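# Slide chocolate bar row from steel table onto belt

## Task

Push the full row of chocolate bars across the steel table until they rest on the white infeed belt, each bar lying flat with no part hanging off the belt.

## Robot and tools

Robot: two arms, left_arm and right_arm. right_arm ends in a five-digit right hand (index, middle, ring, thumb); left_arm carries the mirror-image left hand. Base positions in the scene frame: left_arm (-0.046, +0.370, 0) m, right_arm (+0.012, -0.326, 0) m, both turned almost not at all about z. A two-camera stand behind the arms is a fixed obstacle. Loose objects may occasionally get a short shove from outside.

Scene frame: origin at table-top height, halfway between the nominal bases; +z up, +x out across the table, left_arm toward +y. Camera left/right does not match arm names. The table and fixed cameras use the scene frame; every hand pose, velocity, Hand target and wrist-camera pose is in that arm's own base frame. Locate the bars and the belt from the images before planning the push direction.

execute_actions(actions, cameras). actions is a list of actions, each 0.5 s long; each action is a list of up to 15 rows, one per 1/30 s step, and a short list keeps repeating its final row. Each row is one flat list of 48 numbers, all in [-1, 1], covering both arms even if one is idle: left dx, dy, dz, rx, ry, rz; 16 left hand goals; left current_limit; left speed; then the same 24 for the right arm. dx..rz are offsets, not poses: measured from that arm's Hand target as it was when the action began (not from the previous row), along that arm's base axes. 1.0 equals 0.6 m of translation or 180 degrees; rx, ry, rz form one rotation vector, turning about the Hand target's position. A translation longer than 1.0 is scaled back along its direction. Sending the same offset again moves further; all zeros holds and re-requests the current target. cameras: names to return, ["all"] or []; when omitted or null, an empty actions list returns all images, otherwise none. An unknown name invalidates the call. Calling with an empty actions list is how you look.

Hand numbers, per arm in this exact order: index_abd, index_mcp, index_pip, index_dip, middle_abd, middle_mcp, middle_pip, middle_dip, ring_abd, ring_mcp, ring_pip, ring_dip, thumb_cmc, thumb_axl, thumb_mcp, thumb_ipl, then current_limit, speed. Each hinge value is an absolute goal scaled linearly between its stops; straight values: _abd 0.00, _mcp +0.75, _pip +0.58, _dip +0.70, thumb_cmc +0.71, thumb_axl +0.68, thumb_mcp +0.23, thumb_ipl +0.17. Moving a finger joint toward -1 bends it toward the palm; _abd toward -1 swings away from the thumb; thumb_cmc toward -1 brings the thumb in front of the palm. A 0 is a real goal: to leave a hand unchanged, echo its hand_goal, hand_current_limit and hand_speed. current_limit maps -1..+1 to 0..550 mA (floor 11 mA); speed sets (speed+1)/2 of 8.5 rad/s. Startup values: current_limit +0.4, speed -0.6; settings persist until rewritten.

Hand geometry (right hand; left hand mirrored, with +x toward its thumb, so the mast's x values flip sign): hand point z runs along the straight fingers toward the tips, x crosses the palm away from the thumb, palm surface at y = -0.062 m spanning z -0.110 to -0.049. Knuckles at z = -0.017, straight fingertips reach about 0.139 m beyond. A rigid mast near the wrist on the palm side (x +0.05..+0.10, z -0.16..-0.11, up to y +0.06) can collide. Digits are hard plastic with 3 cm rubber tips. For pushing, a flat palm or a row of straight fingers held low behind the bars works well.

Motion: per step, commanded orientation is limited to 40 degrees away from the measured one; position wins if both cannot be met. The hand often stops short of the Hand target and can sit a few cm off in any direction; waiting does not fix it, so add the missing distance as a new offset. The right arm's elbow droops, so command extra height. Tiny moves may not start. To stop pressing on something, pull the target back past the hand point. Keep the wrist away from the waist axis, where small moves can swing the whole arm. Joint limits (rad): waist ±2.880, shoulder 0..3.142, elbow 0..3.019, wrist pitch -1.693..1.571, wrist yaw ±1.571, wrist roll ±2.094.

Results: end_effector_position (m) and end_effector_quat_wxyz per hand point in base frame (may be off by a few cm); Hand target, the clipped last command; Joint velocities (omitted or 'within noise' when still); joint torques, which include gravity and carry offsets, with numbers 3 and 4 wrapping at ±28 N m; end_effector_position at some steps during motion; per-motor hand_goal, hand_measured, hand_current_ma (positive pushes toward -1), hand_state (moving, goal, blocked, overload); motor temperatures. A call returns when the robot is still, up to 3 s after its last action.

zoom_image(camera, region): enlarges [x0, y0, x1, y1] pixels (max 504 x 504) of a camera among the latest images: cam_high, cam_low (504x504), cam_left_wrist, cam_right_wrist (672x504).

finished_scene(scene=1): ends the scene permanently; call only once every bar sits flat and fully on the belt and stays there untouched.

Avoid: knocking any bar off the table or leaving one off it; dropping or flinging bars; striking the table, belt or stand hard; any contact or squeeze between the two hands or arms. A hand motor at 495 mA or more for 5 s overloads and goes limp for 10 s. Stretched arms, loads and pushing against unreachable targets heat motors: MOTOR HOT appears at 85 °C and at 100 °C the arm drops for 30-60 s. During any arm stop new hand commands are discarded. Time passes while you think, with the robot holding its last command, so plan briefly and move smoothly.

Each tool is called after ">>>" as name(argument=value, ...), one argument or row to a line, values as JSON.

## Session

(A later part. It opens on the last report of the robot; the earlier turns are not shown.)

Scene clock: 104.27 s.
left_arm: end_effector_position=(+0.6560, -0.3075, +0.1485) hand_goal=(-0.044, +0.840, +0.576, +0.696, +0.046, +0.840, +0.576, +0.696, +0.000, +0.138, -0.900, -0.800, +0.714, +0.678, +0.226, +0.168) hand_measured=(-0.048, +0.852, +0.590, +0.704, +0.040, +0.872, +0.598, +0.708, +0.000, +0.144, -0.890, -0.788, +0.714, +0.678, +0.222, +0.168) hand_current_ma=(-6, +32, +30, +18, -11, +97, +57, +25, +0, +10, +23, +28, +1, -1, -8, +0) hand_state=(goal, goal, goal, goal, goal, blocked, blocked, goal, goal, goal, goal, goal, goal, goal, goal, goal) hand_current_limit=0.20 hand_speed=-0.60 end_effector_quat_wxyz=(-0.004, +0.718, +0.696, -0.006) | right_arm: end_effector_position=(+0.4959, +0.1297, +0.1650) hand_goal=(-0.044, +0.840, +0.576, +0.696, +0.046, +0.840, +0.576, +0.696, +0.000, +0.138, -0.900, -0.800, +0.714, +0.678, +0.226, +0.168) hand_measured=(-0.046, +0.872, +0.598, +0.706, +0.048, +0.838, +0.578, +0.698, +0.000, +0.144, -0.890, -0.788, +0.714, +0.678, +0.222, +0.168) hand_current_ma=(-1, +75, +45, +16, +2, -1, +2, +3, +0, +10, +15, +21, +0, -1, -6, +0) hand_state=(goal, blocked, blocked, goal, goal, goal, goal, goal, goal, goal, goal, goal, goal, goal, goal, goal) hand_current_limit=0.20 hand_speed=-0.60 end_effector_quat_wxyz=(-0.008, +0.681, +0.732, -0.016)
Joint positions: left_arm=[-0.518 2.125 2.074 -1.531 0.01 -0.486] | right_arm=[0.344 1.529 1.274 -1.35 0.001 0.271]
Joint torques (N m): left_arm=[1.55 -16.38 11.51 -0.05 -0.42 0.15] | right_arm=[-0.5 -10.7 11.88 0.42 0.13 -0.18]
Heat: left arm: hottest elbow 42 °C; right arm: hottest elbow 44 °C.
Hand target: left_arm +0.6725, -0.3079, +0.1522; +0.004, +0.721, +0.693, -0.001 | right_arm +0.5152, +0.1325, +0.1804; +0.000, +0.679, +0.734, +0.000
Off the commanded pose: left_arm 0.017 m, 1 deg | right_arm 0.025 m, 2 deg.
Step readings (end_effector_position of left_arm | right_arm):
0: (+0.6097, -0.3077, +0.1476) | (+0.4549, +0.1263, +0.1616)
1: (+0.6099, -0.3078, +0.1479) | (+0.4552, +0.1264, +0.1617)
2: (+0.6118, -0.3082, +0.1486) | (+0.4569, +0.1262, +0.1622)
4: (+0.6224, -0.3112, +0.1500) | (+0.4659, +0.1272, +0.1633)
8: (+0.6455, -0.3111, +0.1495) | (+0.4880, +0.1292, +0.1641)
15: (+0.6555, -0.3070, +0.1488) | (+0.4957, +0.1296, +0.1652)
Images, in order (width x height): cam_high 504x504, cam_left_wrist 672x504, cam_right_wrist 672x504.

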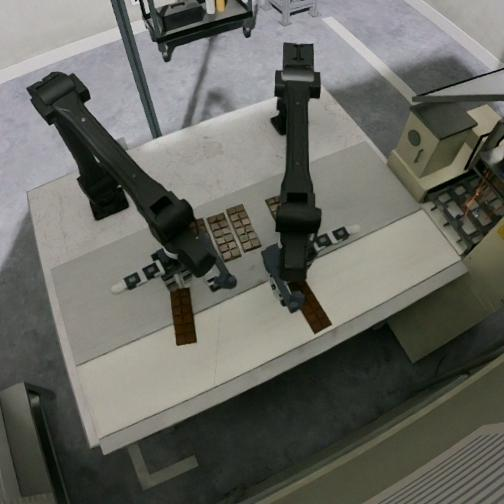

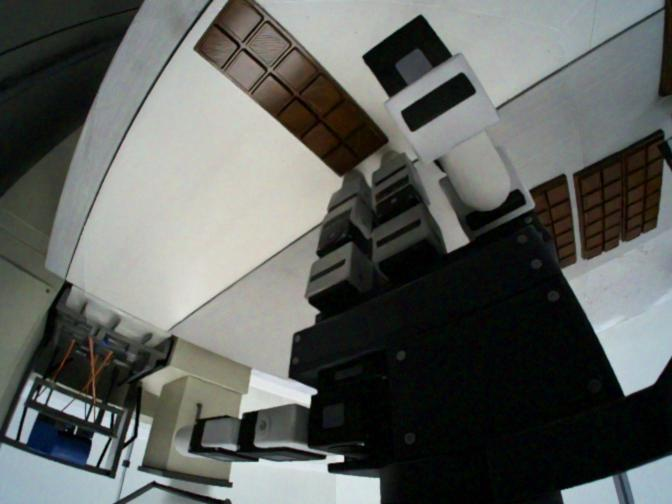

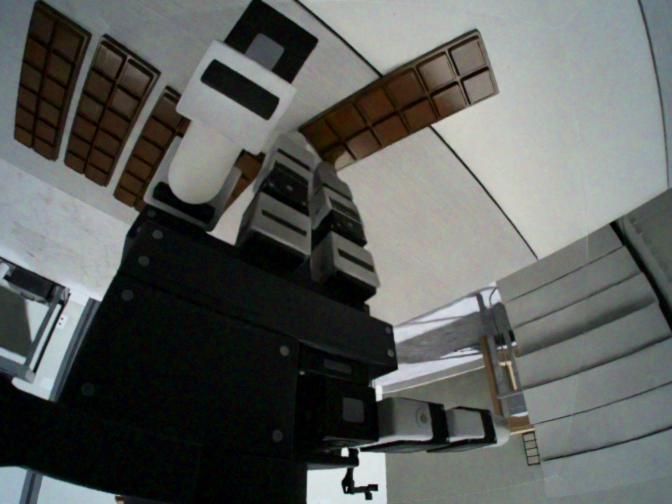

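>>> execute_actions(
  actions=[
    [[-0.02,0,0.09,0,0,0,-0.045,0.84,0.576,0.696,0.045,0.84,0.576,0.696,0,0.137,-0.9,-0.8,0.714,0.678,0.226,0.168,0.2,-0.6,-0.055,-0.03,0.005,0,0,0,-0.045,0.84,0.576,0.696,0.045,0.84,0.576,0.696,0,0.137,-0.9,-0.8,0.714,0.678,0.226,0.168,0.2,-0.6]],
  ],
  cameras=["cam_high","cam_left_wrist","cam_right_wrist"],
)

>>> zoom_image(
  camera="cam_high",
  region=[130, 200, 350, 350],
)

>>> zoom_image(
  camera="cam_right_wrist",
  region=[240, 60, 480, 240],
)

Scene clock: 107.03 s.
left_arm: end_effector_position=(+0.6512, -0.3037, +0.1796) hand_goal=(-0.044, +0.840, +0.576, +0.696, +0.046, +0.840, +0.576, +0.696, +0.000, +0.138, -0.900, -0.800, +0.714, +0.678, +0.226, +0.168) hand_measured=(-0.046, +0.840, +0.578, +0.698, +0.042, +0.840, +0.578, +0.698, +0.000, +0.144, -0.890, -0.788, +0.714, +0.678, +0.222, +0.168) hand_current_ma=(-4, +0, +3, +5, -6, +0, +3, +4, +0, +10, +23, +28, +1, -1, -8, +0) hand_state=(goal, goal, goal, goal, goal, goal, goal, goal, goal, goal, goal, goal, goal, goal, goal, goal) hand_current_limit=0.20 hand_speed=-0.60 end_effector_quat_wxyz=(-0.018, +0.718, +0.695, -0.008) | right_arm: end_effector_position=(+0.4816, +0.1182, +0.1780) hand_goal=(-0.044, +0.840, +0.576, +0.696, +0.046, +0.840, +0.576, +0.696, +0.000, +0.138, -0.900, -0.800, +0.714, +0.678, +0.226, +0.168) hand_measured=(-0.046, +0.840, +0.578, +0.698, +0.048, +0.838, +0.578, +0.698, +0.000, +0.144, -0.890, -0.788, +0.714, +0.678, +0.222, +0.168) hand_current_ma=(-1, +0, +2, +3, +2, -1, +2, +3, +0, +10, +15, +21, +0, -1, -6, +0) hand_state=(goal, goal, goal, goal, goal, goal, goal, goal, goal, goal, goal, goal, goal, goal, goal, goal) hand_current_limit=0.20 hand_speed=-0.60 end_effector_quat_wxyz=(-0.003, +0.679, +0.734, -0.005)
Joint positions: left_arm=[-0.518 2.127 2.162 -1.644 0.005 -0.485] | right_arm=[0.329 1.463 1.23 -1.35 0 0.252]
Joint torques (N m): left_arm=[1.14 -18.49 11.49 -0.39 -0.19 0.05] | right_arm=[-0.56 -11.87 7.88 0.54 0.13 -0.14]
Heat: left arm: hottest elbow 42 °C; right arm: hottest elbow 43 °C.
Hand target: left_arm +0.6606, -0.3080, +0.2063; +0.005, +0.721, +0.693, +0.000 | right_arm +0.4822, +0.1145, +0.1835; +0.000, +0.679, +0.734, +0.000
Off the commanded pose: left_arm 0.029 m, 3 deg | right_arm 0.007 m, 1 deg.
Step readings (end_effector_position of left_arm | right_arm):
0: (+0.6561, -0.3076, +0.1484) | (+0.4959, +0.1297, +0.1650)
1: (+0.6559, -0.3075, +0.1486) | (+0.4959, +0.1297, +0.1650)
2: (+0.6554, -0.3069, +0.1500) | (+0.4961, +0.1292, +0.1653)
4: (+0.6529, -0.3048, +0.1544) | (+0.4948, +0.1274, +0.1663)
8: (+0.6518, -0.3040, +0.1688) | (+0.4850, +0.1213, +0.1701)
15: (+0.6520, -0.3041, +0.1791) | (+0.4820, +0.1185, +0.1787)
Images, in order (width x height): cam_high 504x504, cam_left_wrist 672x504, cam_right_wrist 672x504.

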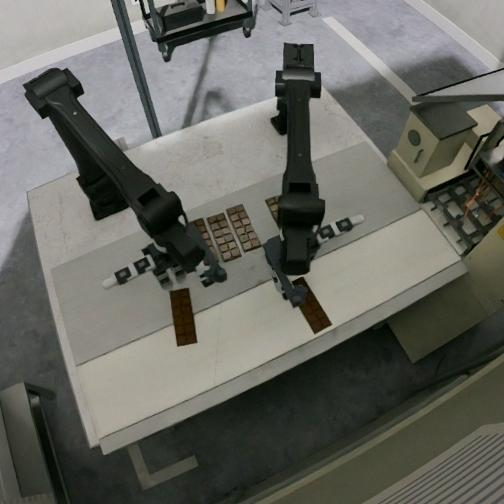

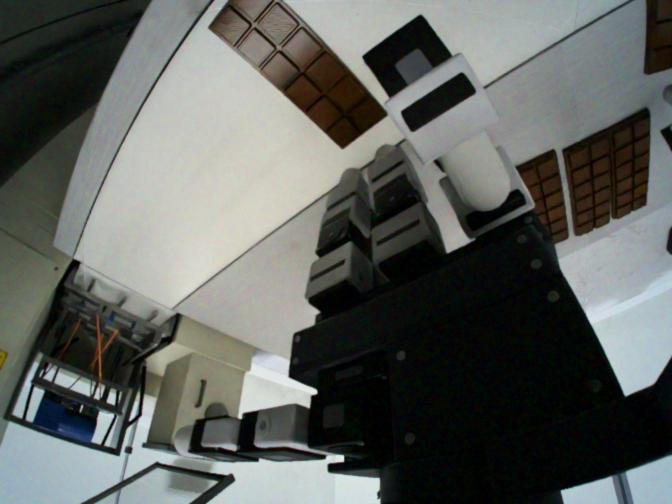

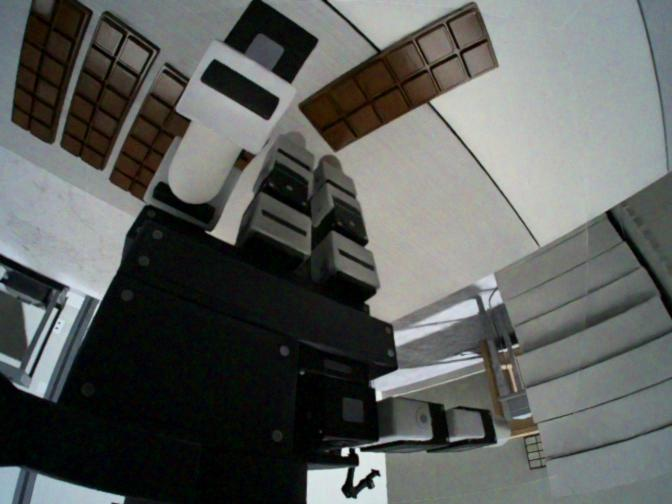

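Scaled by 2.291 from the camera's 504x504 image, which has a finer 720x720 frame.

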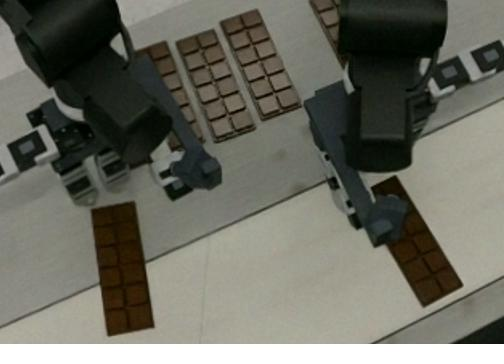

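Scaled by 2.100 from the camera's 672x504 image, which has a finer 960x720 frame.

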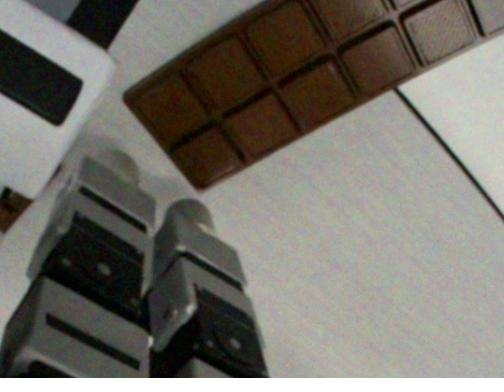

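>>> execute_actions(
  actions=[
    [[-0.13,0.03,0,0,0,0,-0.045,0.84,0.576,0.696,0.045,0.84,0.576,0.696,0,0.137,-0.9,-0.8,0.714,0.678,0.226,0.168,0.2,-0.6,0,0,-0.034,0,0,0,-0.045,0.84,0.576,0.696,0.045,0.84,0.576,0.696,0,0.137,-0.9,-0.8,0.714,0.678,0.226,0.168,0.2,-0.6]],
    [[-0.13,0.03,0,0,0,0,-0.045,0.84,0.576,0.696,0.045,0.84,0.576,0.696,0,0.137,-0.9,-0.8,0.714,0.678,0.226,0.168,0.2,-0.6,0.08,0,0.018,0,0,0,-0.045,0.84,0.576,0.696,0.045,0.84,0.576,0.696,0,0.137,-0.9,-0.8,0.714,0.678,0.226,0.168,0.2,-0.6]],
  ],
  cameras=["cam_high","cam_right_wrist"],
)

>>> zoom_image(
  camera="cam_high",
  region=[130, 200, 350, 350],
)

>>> zoom_image(
  camera="cam_right_wrist",
  region=[240, 60, 480, 240],
)

Scene clock: 110.57 s.
left_arm: end_effector_position=(+0.5040, -0.2707, +0.1991) hand_goal=(-0.044, +0.840, +0.576, +0.696, +0.046, +0.840, +0.576, +0.696, +0.000, +0.138, -0.900, -0.800, +0.714, +0.678, +0.226, +0.168) hand_measured=(-0.046, +0.836, +0.576, +0.698, +0.042, +0.836, +0.576, +0.698, +0.000, +0.142, -0.890, -0.788, +0.712, +0.678, +0.222, +0.168) hand_current_ma=(-3, -7, +1, +4, -4, -9, +1, +4, +0, +9, +23, +28, -1, -1, -8, +0) hand_state=(goal, goal, goal, goal, goal, goal, goal, goal, goal, goal, goal, goal, goal, goal, goal, goal) hand_current_limit=0.20 hand_speed=-0.60 end_effector_quat_wxyz=(-0.007, +0.725, +0.688, -0.004) | right_arm: end_effector_position=(+0.5106, +0.1130, +0.1594) hand_goal=(-0.044, +0.840, +0.576, +0.696, +0.046, +0.840, +0.576, +0.696, +0.000, +0.138, -0.900, -0.800, +0.714, +0.678, +0.226, +0.168) hand_measured=(-0.046, +0.864, +0.592, +0.702, +0.046, +0.854, +0.590, +0.702, +0.000, +0.144, -0.890, -0.788, +0.714, +0.678, +0.222, +0.168) hand_current_ma=(-1, +56, +30, +8, +0, +27, +23, +9, +0, +10, +15, +21, +0, -1, -6, +0) hand_state=(goal, blocked, goal, goal, goal, goal, goal, goal, goal, goal, goal, goal, goal, goal, goal, goal) hand_current_limit=0.20 hand_speed=-0.60 end_effector_quat_wxyz=(-0.009, +0.680, +0.733, -0.014)
Joint positions: left_arm=[-0.602 1.687 1.553 -1.452 0.005 -0.55] | right_arm=[0.297 1.554 1.287 -1.338 -0.001 0.222]
Joint torques (N m): left_arm=[0.56 -13.57 7.76 0.54 -0.22 -0.21] | right_arm=[-0.5 -10.87 11.77 0.39 0.2 -0.14]
Heat: left arm: hottest elbow 43 °C; right arm: hottest elbow 44 °C.
Hand target: left_arm +0.5045, -0.2718, +0.2061; +0.004, +0.721, +0.693, -0.001 | right_arm +0.5302, +0.1145, +0.1739; +0.000, +0.679, +0.734, +0.000
Off the commanded pose: left_arm 0.007 m, 2 deg | right_arm 0.024 m, 2 deg.
Step readings (end_effector_position of left_arm | right_arm):
0: (+0.6512, -0.3037, +0.1798) | (+0.4816, +0.1182, +0.1780)
1: (+0.6511, -0.3036, +0.1799) | (+0.4815, +0.1181, +0.1778)
2: (+0.6493, -0.3026, +0.1784) | (+0.4812, +0.1180, +0.1769)
4: (+0.6349, -0.2977, +0.1727) | (+0.4806, +0.1178, +0.1732)
8: (+0.5989, -0.2819, +0.1708) | (+0.4765, +0.1164, +0.1633)
15: (+0.5844, -0.2862, +0.2019) | (+0.4770, +0.1166, +0.1618)
16: (+0.5833, -0.2872, +0.2043) | (+0.4771, +0.1167, +0.1618)
17: (+0.5796, -0.2871, +0.2039) | (+0.4778, +0.1157, +0.1609)
19: (+0.5596, -0.2803, +0.1957) | (+0.4823, +0.1145, +0.1598)
23: (+0.5177, -0.2655, +0.1840) | (+0.5008, +0.1128, +0.1588)
30: (+0.5049, -0.2717, +0.1990) | (+0.5106, +0.1127, +0.1597)
Images, in order (width x height): cam_high 504x504, cam_right_wrist 672x504.

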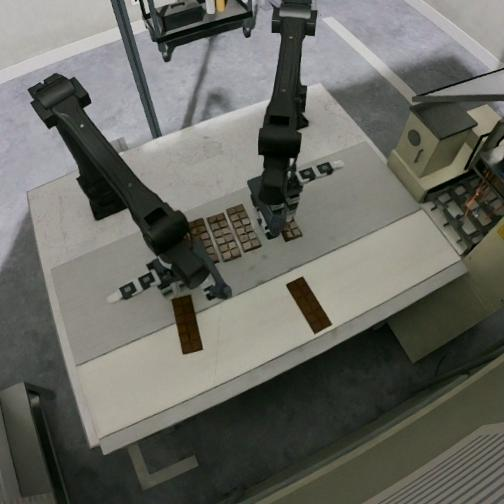

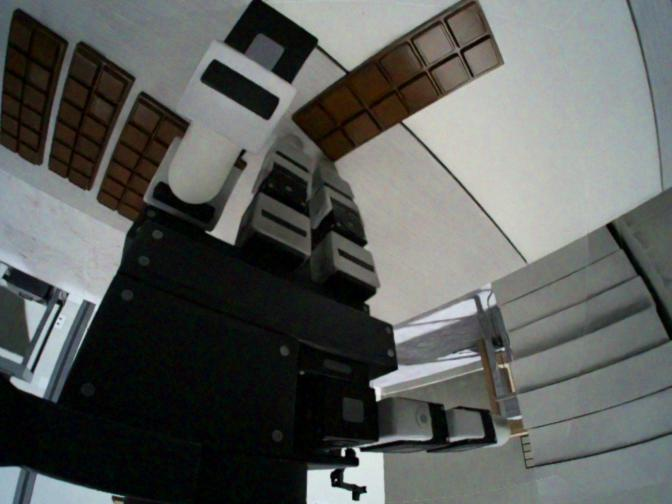

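Scaled by 2.291 from the camera's 504x504 image, which has a finer 720x720 frame.

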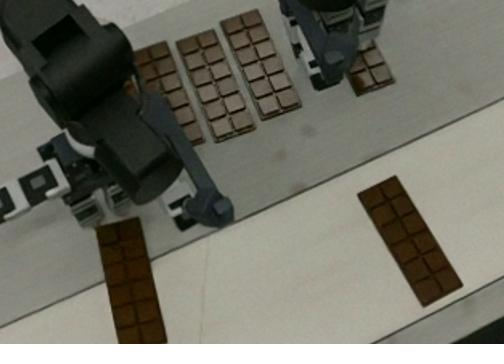

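Scaled by 2.100 from the camera's 672x504 image, which has a finer 960x720 frame.

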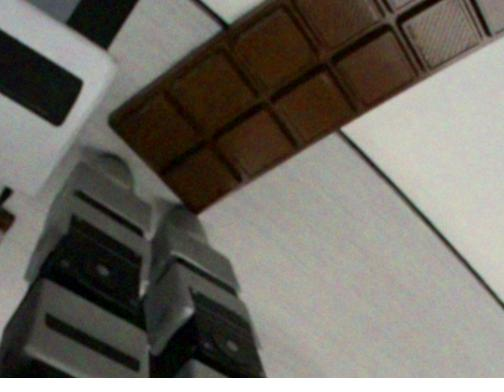

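>>> execute_actions(
  actions=[
    [[-0.13,0.03,0,0,0,0,-0.045,0.84,0.576,0.696,0.045,0.84,0.576,0.696,0,0.137,-0.9,-0.8,0.714,0.678,0.226,0.168,0.2,-0.6,0.075,0,0.005,0,0,0,-0.045,0.84,0.576,0.696,0.045,0.84,0.576,0.696,0,0.137,-0.9,-0.8,0.714,0.678,0.226,0.168,0.2,-0.6]],
  ],
  cameras=["cam_high","cam_left_wrist","cam_right_wrist"],
)

>>> zoom_image(
  camera="cam_high",
  region=[130, 200, 350, 350],
)

>>> zoom_image(
  camera="cam_right_wrist",
  region=[240, 60, 480, 240],
)

Scene clock: 112.70 s.
left_arm: end_effector_position=(+0.4258, -0.2527, +0.2035) hand_goal=(-0.044, +0.840, +0.576, +0.696, +0.046, +0.840, +0.576, +0.696, +0.000, +0.138, -0.900, -0.800, +0.714, +0.678, +0.226, +0.168) hand_measured=(-0.046, +0.836, +0.576, +0.698, +0.044, +0.836, +0.576, +0.698, +0.000, +0.142, -0.890, -0.788, +0.712, +0.678, +0.222, +0.168) hand_current_ma=(-2, -7, +1, +4, -4, -9, +1, +4, +0, +9, +23, +28, -2, -1, -8, +0) hand_state=(goal, goal, goal, goal, goal, goal, goal, goal, goal, goal, goal, goal, goal, goal, goal, goal) hand_current_limit=0.20 hand_speed=-0.60 end_effector_quat_wxyz=(-0.003, +0.725, +0.688, -0.003) | right_arm: end_effector_position=(+0.5572, +0.1142, +0.1618) hand_goal=(-0.044, +0.840, +0.576, +0.696, +0.046, +0.840, +0.576, +0.696, +0.000, +0.138, -0.900, -0.800, +0.714, +0.678, +0.226, +0.168) hand_measured=(-0.046, +0.858, +0.592, +0.702, +0.044, +0.846, +0.584, +0.700, +0.000, +0.144, -0.890, -0.788, +0.714, +0.678, +0.222, +0.168) hand_current_ma=(-1, +38, +27, +8, -1, +8, +11, +5, +0, +10, +15, +21, +0, -1, -6, +0) hand_state=(goal, goal, goal, goal, goal, goal, goal, goal, goal, goal, goal, goal, goal, goal, goal, goal) hand_current_limit=0.20 hand_speed=-0.60 end_effector_quat_wxyz=(-0.009, +0.680, +0.733, -0.013)
Joint positions: left_arm=[-0.67 1.491 1.328 -1.415 0.005 -0.618] | right_arm=[0.271 1.665 1.429 -1.367 0 0.196]
Joint torques (N m): left_arm=[0.56 -10.58 7.73 0.54 -0.23 -0.19] | right_arm=[-0.44 -12.98 11.85 0.28 0.19 -0.13]
Heat: left arm: hottest elbow 43 °C; right arm: hottest elbow 44 °C.
Hand target: left_arm +0.4266, -0.2539, +0.2062; +0.005, +0.721, +0.693, -0.001 | right_arm +0.5752, +0.1146, +0.1769; +0.000, +0.679, +0.734, +0.000
Off the commanded pose: left_arm 0.003 m, 1 deg | right_arm 0.024 m, 2 deg.
Step readings (end_effector_position of left_arm | right_arm):
0: (+0.5040, -0.2706, +0.1991) | (+0.5106, +0.1130, +0.1594)
1: (+0.5036, -0.2703, +0.1984) | (+0.5110, +0.1130, +0.1597)
2: (+0.5007, -0.2695, +0.1966) | (+0.5124, +0.1125, +0.1599)
4: (+0.4838, -0.2613, +0.1884) | (+0.5226, +0.1134, +0.1607)
8: (+0.4422, -0.2486, +0.1826) | (+0.5483, +0.1142, +0.1615)
15: (+0.4267, -0.2545, +0.2050) | (+0.5569, +0.1139, +0.1621)
Images, in order (width x height): cam_high 504x504, cam_left_wrist 672x504, cam_right_wrist 672x504.

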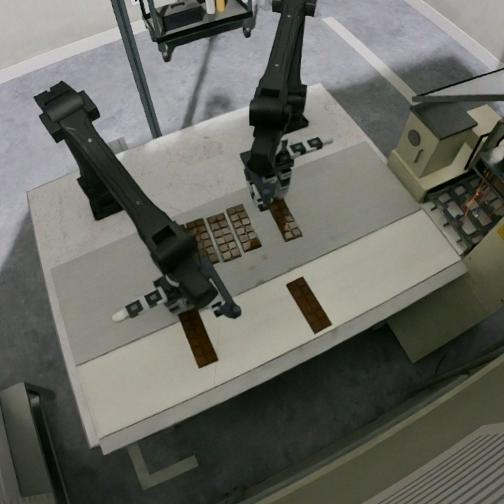

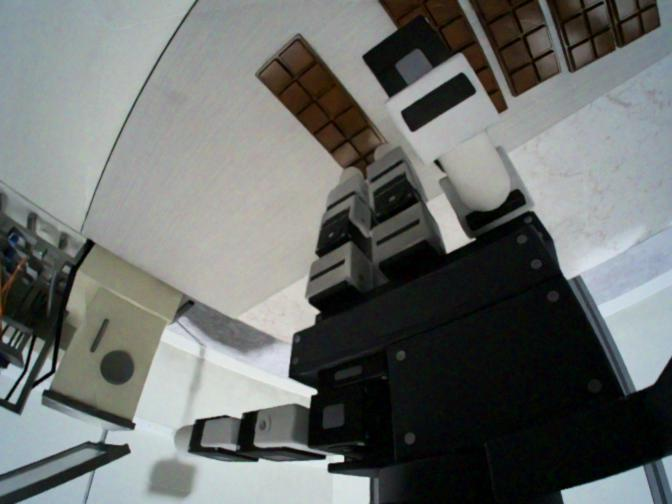

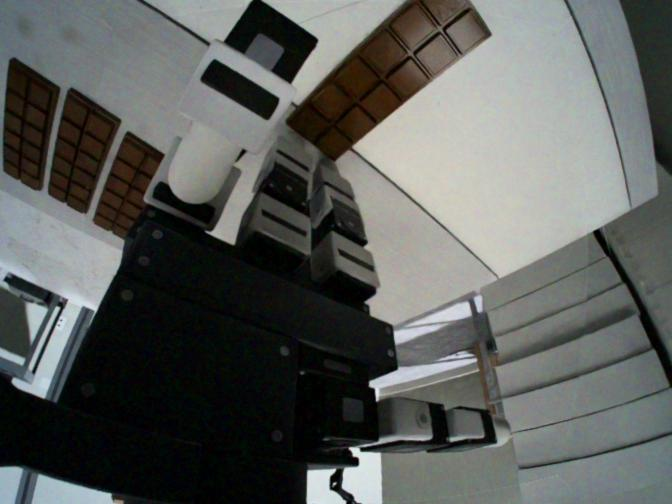

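Scaled by 2.291 from the camera's 504x504 image, which has a finer 720x720 frame.

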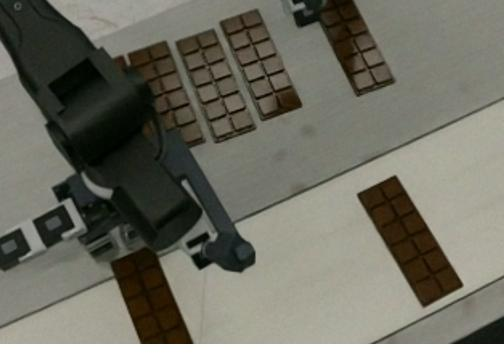

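Scaled by 2.100 from the camera's 672x504 image, which has a finer 960x720 frame.

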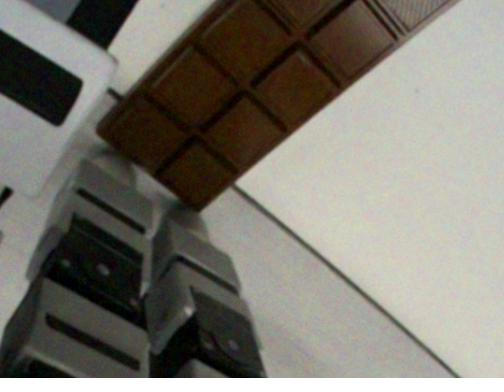

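>>> execute_actions(
  actions=[
    [[-0.13,0.03,0,0,0,0,-0.045,0.84,0.576,0.696,0.045,0.84,0.576,0.696,0,0.137,-0.9,-0.8,0.714,0.678,0.226,0.168,0.2,-0.6,0.075,0,0.003,0,0,0,-0.045,0.84,0.576,0.696,0.045,0.84,0.576,0.696,0,0.137,-0.9,-0.8,0.714,0.678,0.226,0.168,0.2,-0.6]],
  ],
  cameras=["cam_high","cam_left_wrist","cam_right_wrist"],
)

>>> zoom_image(
  camera="cam_high",
  region=[140, 260, 260, 380],
)

>>> zoom_image(
  camera="cam_right_wrist",
  region=[240, 60, 480, 240],
)

>>> zoom_image(
  camera="cam_left_wrist",
  region=[240, 0, 480, 240],
)

>>> zoom_image(
  camera="cam_high",
  region=[220, 150, 310, 250],
)

Scene clock: 114.73 s.
left_arm: end_effector_position=(+0.3510, -0.2360, +0.2051) hand_goal=(-0.044, +0.840, +0.576, +0.696, +0.046, +0.840, +0.576, +0.696, +0.000, +0.138, -0.900, -0.800, +0.714, +0.678, +0.226, +0.168) hand_measured=(-0.046, +0.836, +0.576, +0.698, +0.044, +0.836, +0.576, +0.698, +0.000, +0.142, -0.890, -0.788, +0.712, +0.678, +0.222, +0.168) hand_current_ma=(-2, -7, +1, +4, -4, -8, +1, +4, +0, +9, +23, +28, -2, -1, -8, +0) hand_state=(goal, goal, goal, goal, goal, goal, goal, goal, goal, goal, goal, goal, goal, goal, goal, goal) hand_current_limit=0.20 hand_speed=-0.60 end_effector_quat_wxyz=(+0.004, +0.724, +0.689, -0.002) | right_arm: end_effector_position=(+0.6038, +0.1155, +0.1647) hand_goal=(-0.044, +0.840, +0.576, +0.696, +0.046, +0.840, +0.576, +0.696, +0.000, +0.138, -0.900, -0.800, +0.714, +0.678, +0.226, +0.168) hand_measured=(-0.046, +0.852, +0.586, +0.702, +0.044, +0.842, +0.582, +0.700, +0.000, +0.144, -0.890, -0.788, +0.714, +0.678, +0.222, +0.168) hand_current_ma=(-1, +19, +15, +7, -1, +3, +7, +5, +0, +10, +15, +21, +0, -1, -6, +0) hand_state=(goal, goal, goal, goal, goal, goal, goal, goal, goal, goal, goal, goal, goal, goal, goal, goal) hand_current_limit=0.20 hand_speed=-0.60 end_effector_quat_wxyz=(-0.007, +0.679, +0.734, -0.012)
Joint positions: left_arm=[-0.762 1.306 1.145 -1.401 0.003 -0.713] | right_arm=[0.25 1.777 1.585 -1.407 0 0.174]
Joint torques (N m): left_arm=[0.32 -7.88 7.72 0.06 -0.23 -0.19] | right_arm=[-0.56 -14.86 11.88 0.21 0.14 -0.13]
Heat: left arm: hottest elbow 43 °C; right arm: hottest elbow 44 °C.
Hand target: left_arm +0.3487, -0.2359, +0.2064; +0.005, +0.721, +0.693, +0.000 | right_arm +0.6202, +0.1145, +0.1786; +0.000, +0.679, +0.734, +0.000
Off the commanded pose: left_arm 0.003 m, 1 deg | right_arm 0.022 m, 2 deg.
Step readings (end_effector_position of left_arm | right_arm):
0: (+0.4258, -0.2527, +0.2035) | (+0.5572, +0.1142, +0.1618)
1: (+0.4253, -0.2522, +0.2027) | (+0.5575, +0.1141, +0.1620)
2: (+0.4222, -0.2517, +0.2009) | (+0.5590, +0.1137, +0.1623)
4: (+0.4063, -0.2437, +0.1930) | (+0.5685, +0.1135, +0.1633)
8: (+0.3662, -0.2339, +0.1873) | (+0.5955, +0.1163, +0.1649)
15: (+0.3513, -0.2377, +0.2054) | (+0.6037, +0.1154, +0.1651)
Images, in order (width x height): cam_high 504x504, cam_left_wrist 672x504, cam_right_wrist 672x504.

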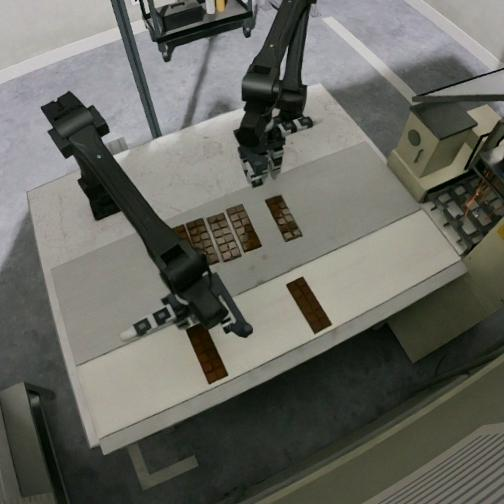

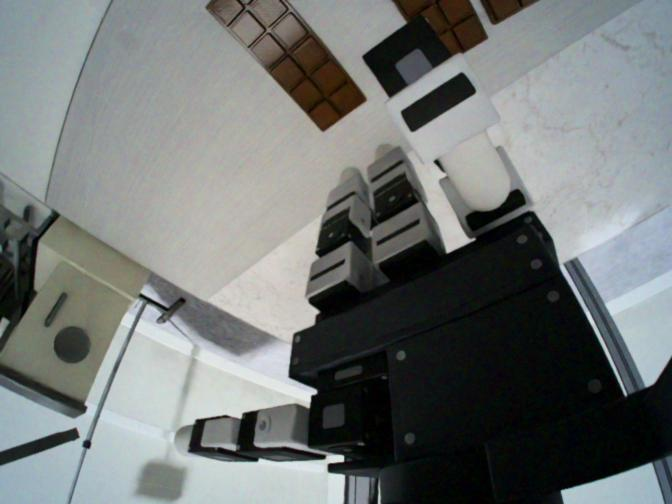

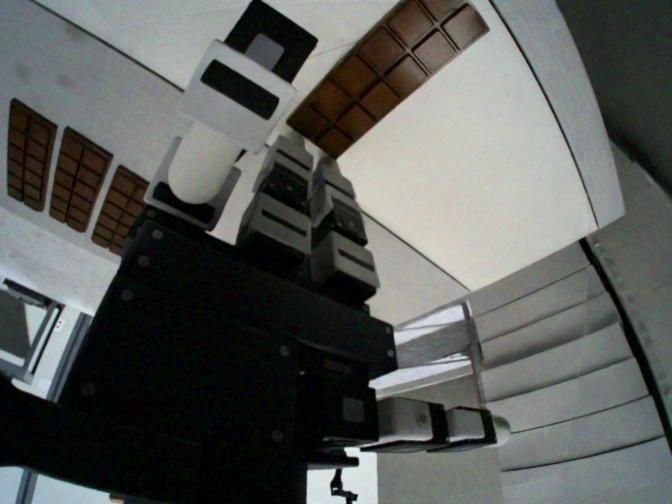

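Scaled by 4.200 from the camera's 504x504 image, which has a finer 720x720 frame.

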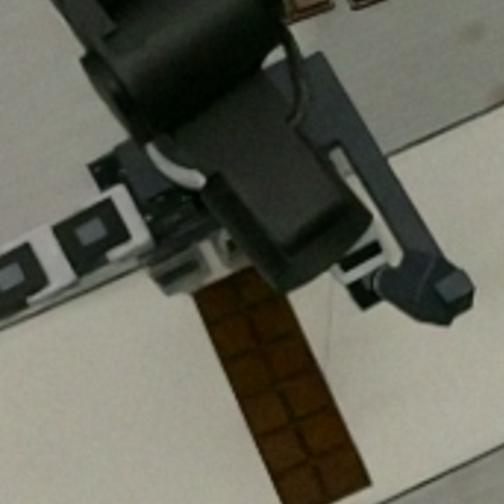

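Scaled by 2.100 from the camera's 672x504 image, which has a finer 960x720 frame.

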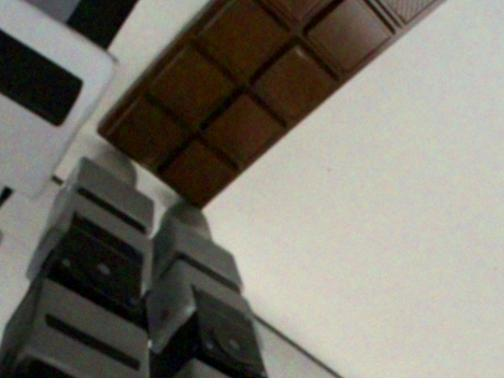

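Scaled by 2.100 from the camera's 672x504 image, which has a finer 960x720 frame.

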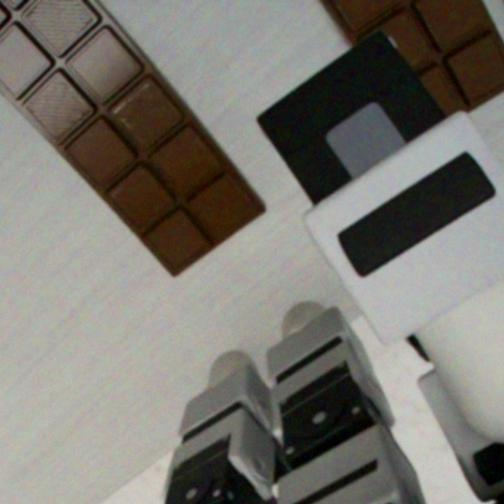

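Scaled by 5.040 from the camera's 504x504 image, which has a finer 720x720 frame.

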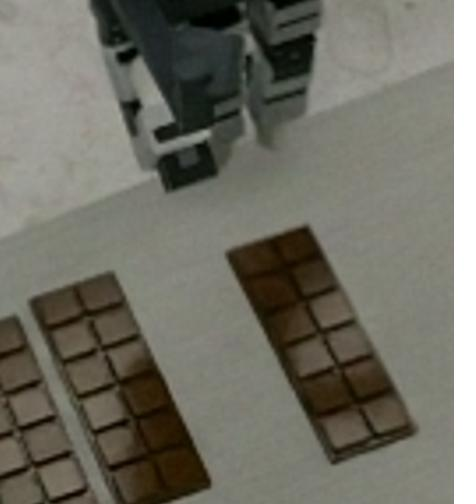

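>>> execute_actions(
  actions=[
    [[0,-0.008,-0.07,0,0,0,-0.045,0.84,0.576,0.696,0.045,0.84,0.576,0.696,0,0.137,-0.9,-0.8,0.714,0.678,0.226,0.168,0.2,-0.6,-0.02,0,0.07,0,0,0,-0.045,0.84,0.576,0.696,0.045,0.84,0.576,0.696,0,0.137,-0.9,-0.8,0.714,0.678,0.226,0.168,0.2,-0.6]],
    [[0,0,-0.01,0,0,0,-0.045,0.84,0.576,0.696,0.045,0.84,0.576,0.696,0,0.137,-0.9,-0.8,0.714,0.678,0.226,0.168,0.2,-0.6,-0.13,0.03,0,0,0,-0.008,-0.045,0.84,0.576,0.696,0.045,0.84,0.576,0.696,0,0.137,-0.9,-0.8,0.714,0.678,0.226,0.168,0.2,-0.6]],
  ],
  cameras=["cam_high","cam_left_wrist"],
)

>>> zoom_image(
  camera="cam_high",
  region=[220, 150, 310, 250],
)

>>> zoom_image(
  camera="cam_left_wrist",
  region=[240, 0, 480, 240],
)

Scene clock: 118.60 s.
left_arm: end_effector_position=(+0.3489, -0.2368, +0.1621) hand_goal=(-0.044, +0.840, +0.576, +0.696, +0.046, +0.840, +0.576, +0.696, +0.000, +0.138, -0.900, -0.800, +0.714, +0.678, +0.226, +0.168) hand_measured=(-0.046, +0.836, +0.576, +0.698, +0.044, +0.836, +0.576, +0.698, +0.000, +0.142, -0.890, -0.788, +0.712, +0.678, +0.222, +0.168) hand_current_ma=(-2, -7, +1, +4, -4, -8, +1, +4, +0, +9, +23, +28, -2, -1, -8, +0) hand_state=(goal, goal, goal, goal, goal, goal, goal, goal, goal, goal, goal, goal, goal, goal, goal, goal) hand_current_limit=0.20 hand_speed=-0.60 end_effector_quat_wxyz=(+0.005, +0.723, +0.691, -0.002) | right_arm: end_effector_position=(+0.5274, +0.1321, +0.2182) hand_goal=(-0.044, +0.840, +0.576, +0.696, +0.046, +0.840, +0.576, +0.696, +0.000, +0.138, -0.900, -0.800, +0.714, +0.678, +0.226, +0.168) hand_measured=(-0.046, +0.838, +0.578, +0.698, +0.044, +0.838, +0.578, +0.698, +0.000, +0.144, -0.890, -0.788, +0.714, +0.678, +0.222, +0.168) hand_current_ma=(-1, -3, +1, +2, -1, -3, +1, +3, +0, +10, +15, +21, -1, -1, -6, +0) hand_state=(goal, goal, goal, goal, goal, goal, goal, goal, goal, goal, goal, goal, goal, goal, goal, goal) hand_current_limit=0.20 hand_speed=-0.60 end_effector_quat_wxyz=(-0.005, +0.684, +0.729, -0.006)
Joint positions: left_arm=[-0.768 1.33 1.051 -1.283 0.003 -0.723] | right_arm=[0.326 1.571 1.461 -1.476 -0.003 0.264]
Joint torques (N m): left_arm=[0.09 -6.89 7.53 0.59 -0.23 -0.19] | right_arm=[0.26 -13.1 8.18 0.88 0.26 0.07]
Heat: left arm: hottest elbow 42 °C; right arm: hottest elbow 44 °C.
Hand target: left_arm +0.3485, -0.2407, +0.1582; +0.004, +0.721, +0.693, -0.001 | right_arm +0.5302, +0.1326, +0.2208; +0.000, +0.688, +0.726, +0.000
Off the commanded pose: left_arm 0.005 m, 0 deg | right_arm 0.004 m, 1 deg.
Step readings (end_effector_position of left_arm | right_arm):
0: (+0.3510, -0.2360, +0.2051) | (+0.6038, +0.1155, +0.1647)
1: (+0.3508, -0.2358, +0.2047) | (+0.6038, +0.1155, +0.1649)
2: (+0.3509, -0.2359, +0.2029) | (+0.6027, +0.1153, +0.1655)
4: (+0.3507, -0.2362, +0.1942) | (+0.5993, +0.1144, +0.1671)
8: (+0.3462, -0.2332, +0.1729) | (+0.5957, +0.1135, +0.1750)
15: (+0.3477, -0.2357, +0.1646) | (+0.5954, +0.1134, +0.1858)
16: (+0.3479, -0.2359, +0.1647) | (+0.5953, +0.1134, +0.1866)
17: (+0.3481, -0.2361, +0.1646) | (+0.5934, +0.1137, +0.1873)
19: (+0.3489, -0.2369, +0.1645) | (+0.5818, +0.1139, +0.1871)
23: (+0.3490, -0.2369, +0.1627) | (+0.5437, +0.1200, +0.1950)
30: (+0.3488, -0.2367, +0.1620) | (+0.5293, +0.1342, +0.2218)
Images, in order (width x height): cam_high 504x504, cam_left_wrist 672x504.

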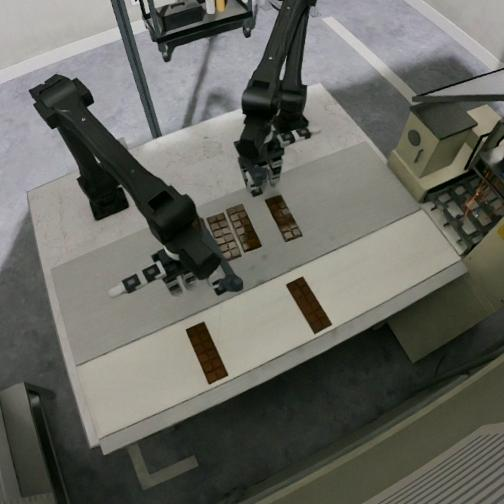

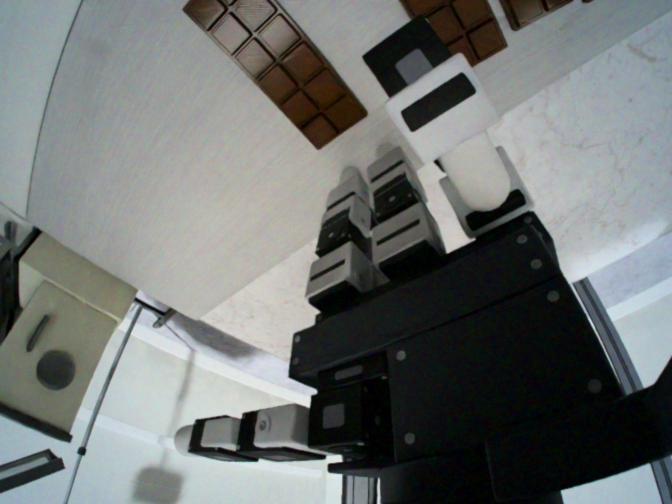

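Scaled by 5.040 from the camera's 504x504 image, which has a finer 720x720 frame.

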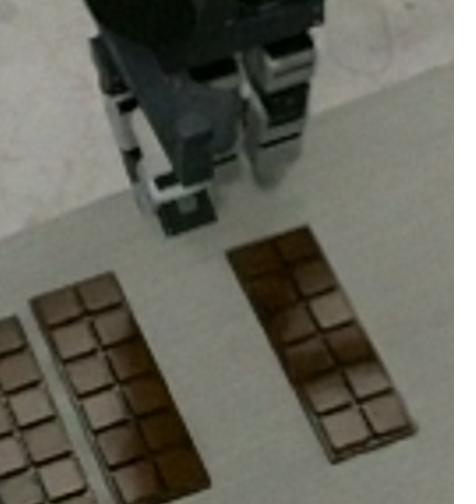

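Scaled by 2.100 from the camera's 672x504 image, which has a finer 960x720 frame.

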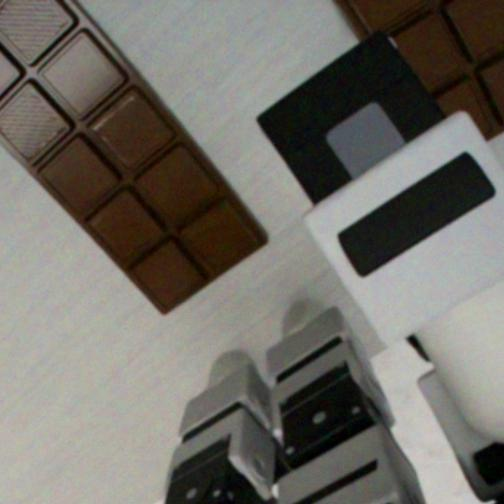

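>>> execute_actions(
  actions=[
    [[0.08,0,0.008,0,0,0,-0.045,0.84,0.576,0.696,0.045,0.84,0.576,0.696,0,0.137,-0.9,-0.8,0.714,0.678,0.226,0.168,0.2,-0.6,-0.11,0.025,0,0,0,-0.008,-0.045,0.84,0.576,0.696,0.045,0.84,0.576,0.696,0,0.137,-0.9,-0.8,0.714,0.678,0.226,0.168,0.2,-0.6]],
    [[0.08,0,-0.002,0,0,0,-0.045,0.84,0.576,0.696,0.045,0.84,0.576,0.696,0,0.137,-0.9,-0.8,0.714,0.678,0.226,0.168,0.2,-0.6,-0.11,0.025,0,0,0,-0.008,-0.045,0.84,0.576,0.696,0.045,0.84,0.576,0.696,0,0.137,-0.9,-0.8,0.714,0.678,0.226,0.168,0.2,-0.6]],
  ],
  cameras=["cam_high","cam_left_wrist"],
)

>>> zoom_image(
  camera="cam_left_wrist",
  region=[240, 0, 480, 240],
)

Scene clock: 121.63 s.
left_arm: end_effector_position=(+0.4297, -0.2302, +0.1506) hand_goal=(-0.044, +0.840, +0.576, +0.696, +0.046, +0.840, +0.576, +0.696, +0.000, +0.138, -0.900, -0.800, +0.714, +0.678, +0.226, +0.168) hand_measured=(-0.044, +0.842, +0.578, +0.698, +0.048, +0.850, +0.584, +0.700, +0.000, +0.142, -0.890, -0.788, +0.714, +0.678, +0.222, +0.168) hand_current_ma=(+0, +2, +3, +4, +1, +23, +16, +7, +0, +10, +23, +28, -1, -1, -8, +0) hand_state=(goal, goal, goal, goal, goal, goal, goal, goal, goal, goal, goal, goal, goal, goal, goal, goal) hand_current_limit=0.20 hand_speed=-0.60 end_effector_quat_wxyz=(-0.008, +0.716, +0.698, -0.002) | right_arm: end_effector_position=(+0.3993, +0.1616, +0.2172) hand_goal=(-0.044, +0.840, +0.576, +0.696, +0.046, +0.840, +0.576, +0.696, +0.000, +0.138, -0.900, -0.800, +0.714, +0.678, +0.226, +0.168) hand_measured=(-0.046, +0.836, +0.576, +0.698, +0.044, +0.836, +0.576, +0.698, +0.000, +0.144, -0.890, -0.788, +0.712, +0.678, +0.222, +0.168) hand_current_ma=(-1, -4, +0, +2, -1, -4, +0, +3, +0, +9, +15, +21, -1, -1, -6, +0) hand_state=(goal, goal, goal, goal, goal, goal, goal, goal, goal, goal, goal, goal, goal, goal, goal, goal) hand_current_limit=0.20 hand_speed=-0.60 end_effector_quat_wxyz=(-0.003, +0.704, +0.710, -0.004)
Joint positions: left_arm=[-0.628 1.506 1.204 -1.284 0.001 -0.603] | right_arm=[0.529 1.303 1.177 -1.454 -0.003 0.52]
Joint torques (N m): left_arm=[1.03 -8.7 11 -0.1 -0.11 0.11] | right_arm=[0.67 -8.88 8.14 0.51 0.28 0.08]
Heat: left arm: hottest elbow 42 °C; right arm: hottest elbow 44 °C.
Hand target: left_arm +0.4445, -0.2406, +0.1618; +0.004, +0.721, +0.693, -0.001 | right_arm +0.3982, +0.1624, +0.2206; +0.000, +0.706, +0.708, +0.000
Off the commanded pose: left_arm 0.021 m, 2 deg | right_arm 0.004 m, 1 deg.
Step readings (end_effector_position of left_arm | right_arm):
0: (+0.3489, -0.2368, +0.1621) | (+0.5274, +0.1321, +0.2182)
1: (+0.3489, -0.2368, +0.1621) | (+0.5269, +0.1319, +0.2175)
2: (+0.3495, -0.2362, +0.1611) | (+0.5244, +0.1321, +0.2157)
4: (+0.3533, -0.2349, +0.1575) | (+0.5113, +0.1314, +0.2087)
8: (+0.3708, -0.2291, +0.1469) | (+0.4759, +0.1382, +0.2003)
15: (+0.3811, -0.2279, +0.1483) | (+0.4630, +0.1482, +0.2154)
16: (+0.3813, -0.2282, +0.1484) | (+0.4627, +0.1476, +0.2159)
17: (+0.3835, -0.2282, +0.1487) | (+0.4597, +0.1480, +0.2149)
19: (+0.3920, -0.2312, +0.1497) | (+0.4466, +0.1471, +0.2098)
23: (+0.4183, -0.2312, +0.1502) | (+0.4123, +0.1553, +0.2049)
30: (+0.4293, -0.2294, +0.1506) | (+0.3997, +0.1636, +0.2174)
Images, in order (width x height): cam_high 504x504, cam_left_wrist 672x504.

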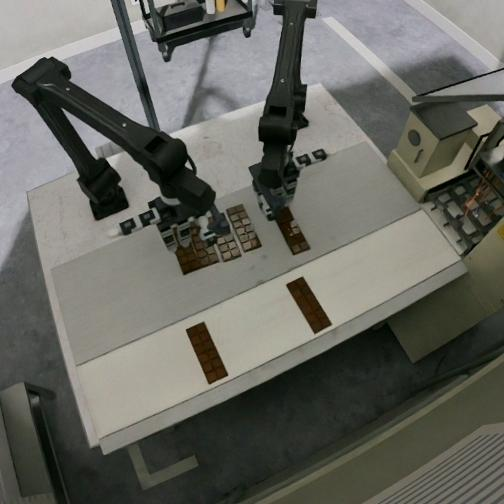

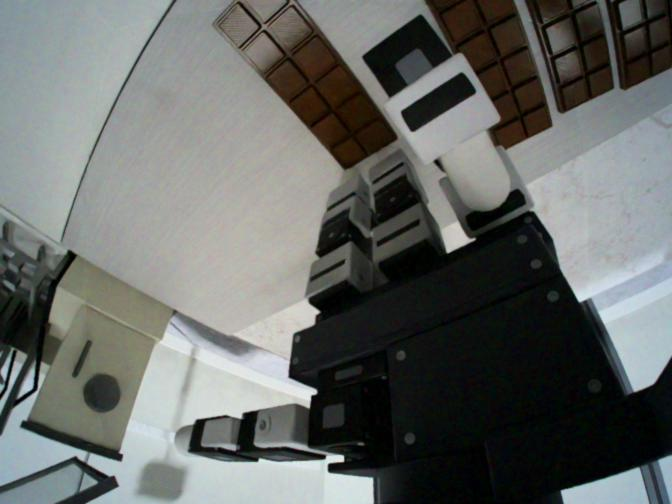

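Scaled by 2.100 from the camera's 672x504 image, which has a finer 960x720 frame.

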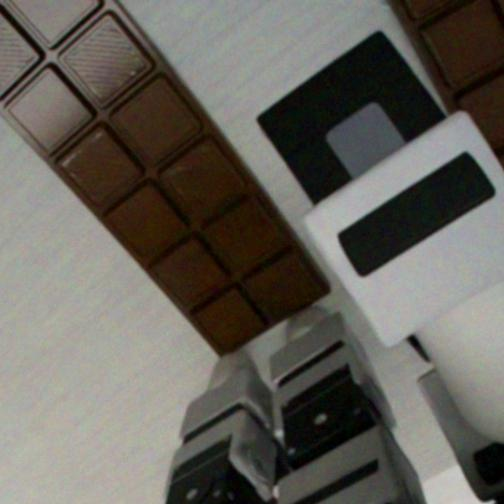

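>>> execute_actions(
  actions=[
    [[0.08,0,-0.002,0,0,0,-0.045,0.84,0.576,0.696,0.045,0.84,0.576,0.696,0,0.137,-0.9,-0.8,0.714,0.678,0.226,0.168,0.2,-0.6,-0.11,0.025,0,0,0,0,-0.045,0.84,0.576,0.696,0.045,0.84,0.576,0.696,0,0.137,-0.9,-0.8,0.714,0.678,0.226,0.168,0.2,-0.6]],
    [[0.08,0,-0.004,0,0,0,-0.045,0.84,0.576,0.696,0.045,0.84,0.576,0.696,0,0.137,-0.9,-0.8,0.714,0.678,0.226,0.168,0.2,-0.6,-0.11,0.018,-0.03,0,0,0,-0.045,0.84,0.576,0.696,0.045,0.84,0.576,0.696,0,0.137,-0.9,-0.8,0.714,0.678,0.226,0.168,0.2,-0.6]],
  ],
  cameras=["cam_high","cam_left_wrist","cam_right_wrist"],
)

>>> zoom_image(
  camera="cam_left_wrist",
  region=[240, 60, 480, 240],
)

>>> zoom_image(
  camera="cam_right_wrist",
  region=[200, 0, 480, 240],
)

>>> zoom_image(
  camera="cam_high",
  region=[130, 180, 250, 280],
)

Scene clock: 124.17 s.
left_arm: end_effector_position=(+0.5206, -0.2350, +0.1510) hand_goal=(-0.044, +0.840, +0.576, +0.696, +0.046, +0.840, +0.576, +0.696, +0.000, +0.138, -0.900, -0.800, +0.714, +0.678, +0.226, +0.168) hand_measured=(-0.046, +0.858, +0.588, +0.702, +0.046, +0.870, +0.596, +0.704, +0.000, +0.142, -0.890, -0.788, +0.714, +0.678, +0.222, +0.168) hand_current_ma=(-2, +51, +30, +10, +0, +90, +48, +17, +0, +10, +23, +28, -1, -1, -8, +0) hand_state=(goal, goal, goal, goal, goal, blocked, goal, goal, goal, goal, goal, goal, goal, goal, goal, goal) hand_current_limit=0.20 hand_speed=-0.60 end_effector_quat_wxyz=(-0.008, +0.717, +0.697, -0.006) | right_arm: end_effector_position=(+0.2669, +0.1857, +0.1990) hand_goal=(-0.044, +0.840, +0.576, +0.696, +0.046, +0.840, +0.576, +0.696, +0.000, +0.138, -0.900, -0.800, +0.714, +0.678, +0.226, +0.168) hand_measured=(-0.046, +0.836, +0.576, +0.698, +0.044, +0.836, +0.576, +0.698, +0.000, +0.144, -0.890, -0.788, +0.714, +0.678, +0.222, +0.168) hand_current_ma=(-1, -4, +0, +2, -1, -4, +0, +2, +0, +8, +15, +21, -1, -1, -6, +0) hand_state=(goal, goal, goal, goal, goal, goal, goal, goal, goal, goal, goal, goal, goal, goal, goal, goal) hand_current_limit=0.20 hand_speed=-0.60 end_effector_quat_wxyz=(-0.001, +0.705, +0.709, -0.008)
Joint positions: left_arm=[-0.527 1.704 1.448 -1.334 0.008 -0.498] | right_arm=[0.852 1.075 0.947 -1.459 -0.004 0.847]
Joint torques (N m): left_arm=[1.49 -10.93 11.15 0.29 -0.34 0.15] | right_arm=[0.91 -5.54 8.23 0.65 0.29 0.08]
Heat: left arm: hottest elbow 43 °C; right arm: hottest elbow 44 °C.
Hand target: left_arm +0.5406, -0.2406, +0.1581; +0.004, +0.721, +0.693, -0.001 | right_arm +0.2662, +0.1883, +0.2028; +0.000, +0.706, +0.708, +0.000
Off the commanded pose: left_arm 0.022 m, 2 deg | right_arm 0.005 m, 1 deg.
Step readings (end_effector_position of left_arm | right_arm):
0: (+0.4298, -0.2302, +0.1506) | (+0.3992, +0.1615, +0.2172)
1: (+0.4300, -0.2305, +0.1509) | (+0.3988, +0.1615, +0.2168)
2: (+0.4315, -0.2304, +0.1509) | (+0.3957, +0.1626, +0.2157)
4: (+0.4405, -0.2333, +0.1516) | (+0.3827, +0.1631, +0.2111)
8: (+0.4667, -0.2346, +0.1520) | (+0.3486, +0.1729, +0.2078)
15: (+0.4777, -0.2321, +0.1520) | (+0.3361, +0.1789, +0.2183)
16: (+0.4781, -0.2322, +0.1520) | (+0.3356, +0.1785, +0.2178)
17: (+0.4796, -0.2322, +0.1521) | (+0.3320, +0.1791, +0.2158)
19: (+0.4889, -0.2350, +0.1524) | (+0.3178, +0.1787, +0.2080)
23: (+0.5138, -0.2374, +0.1526) | (+0.2804, +0.1850, +0.1945)
30: (+0.5203, -0.2346, +0.1515) | (+0.2678, +0.1875, +0.1987)
Images, in order (width x height): cam_high 504x504, cam_left_wrist 672x504, cam_right_wrist 672x504.

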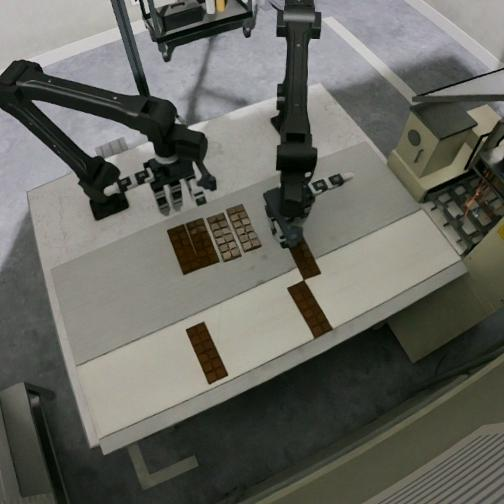

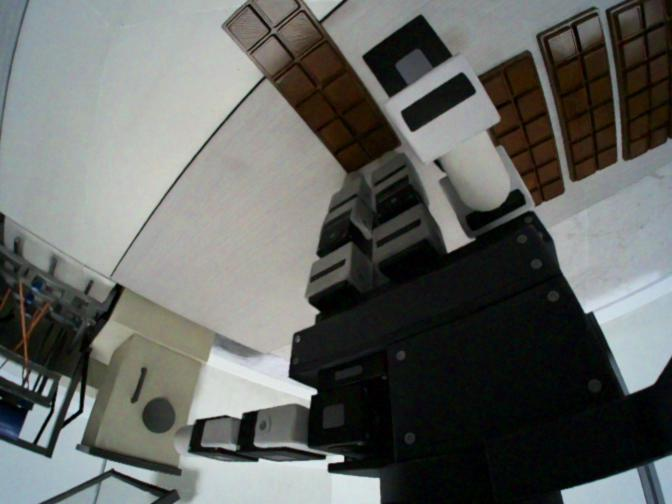

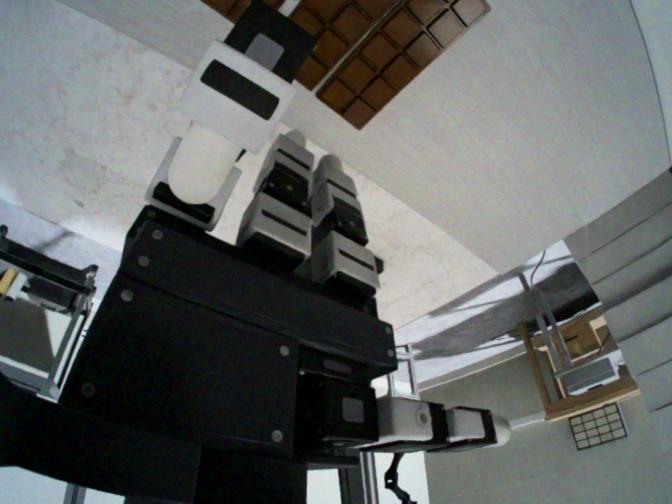

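Scaled by 2.100 from the camera's 672x504 image, which has a finer 960x720 frame.

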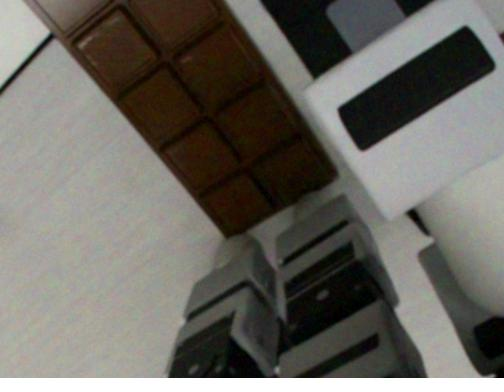

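Scaled by 1.800 from the camera's 672x504 image, which has a finer 960x720 frame.

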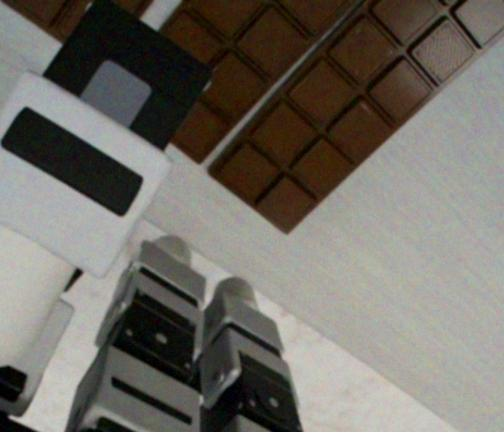

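Scaled by 4.200 from the camera's 504x504 image, which has a finer 720x720 frame.

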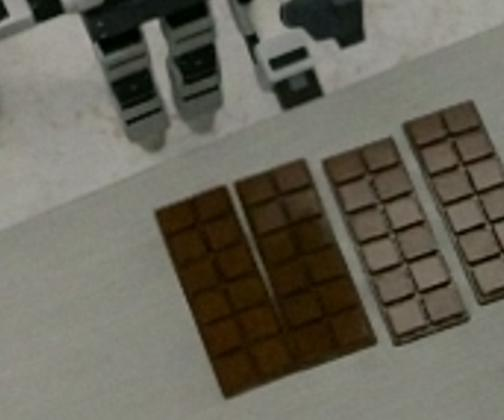

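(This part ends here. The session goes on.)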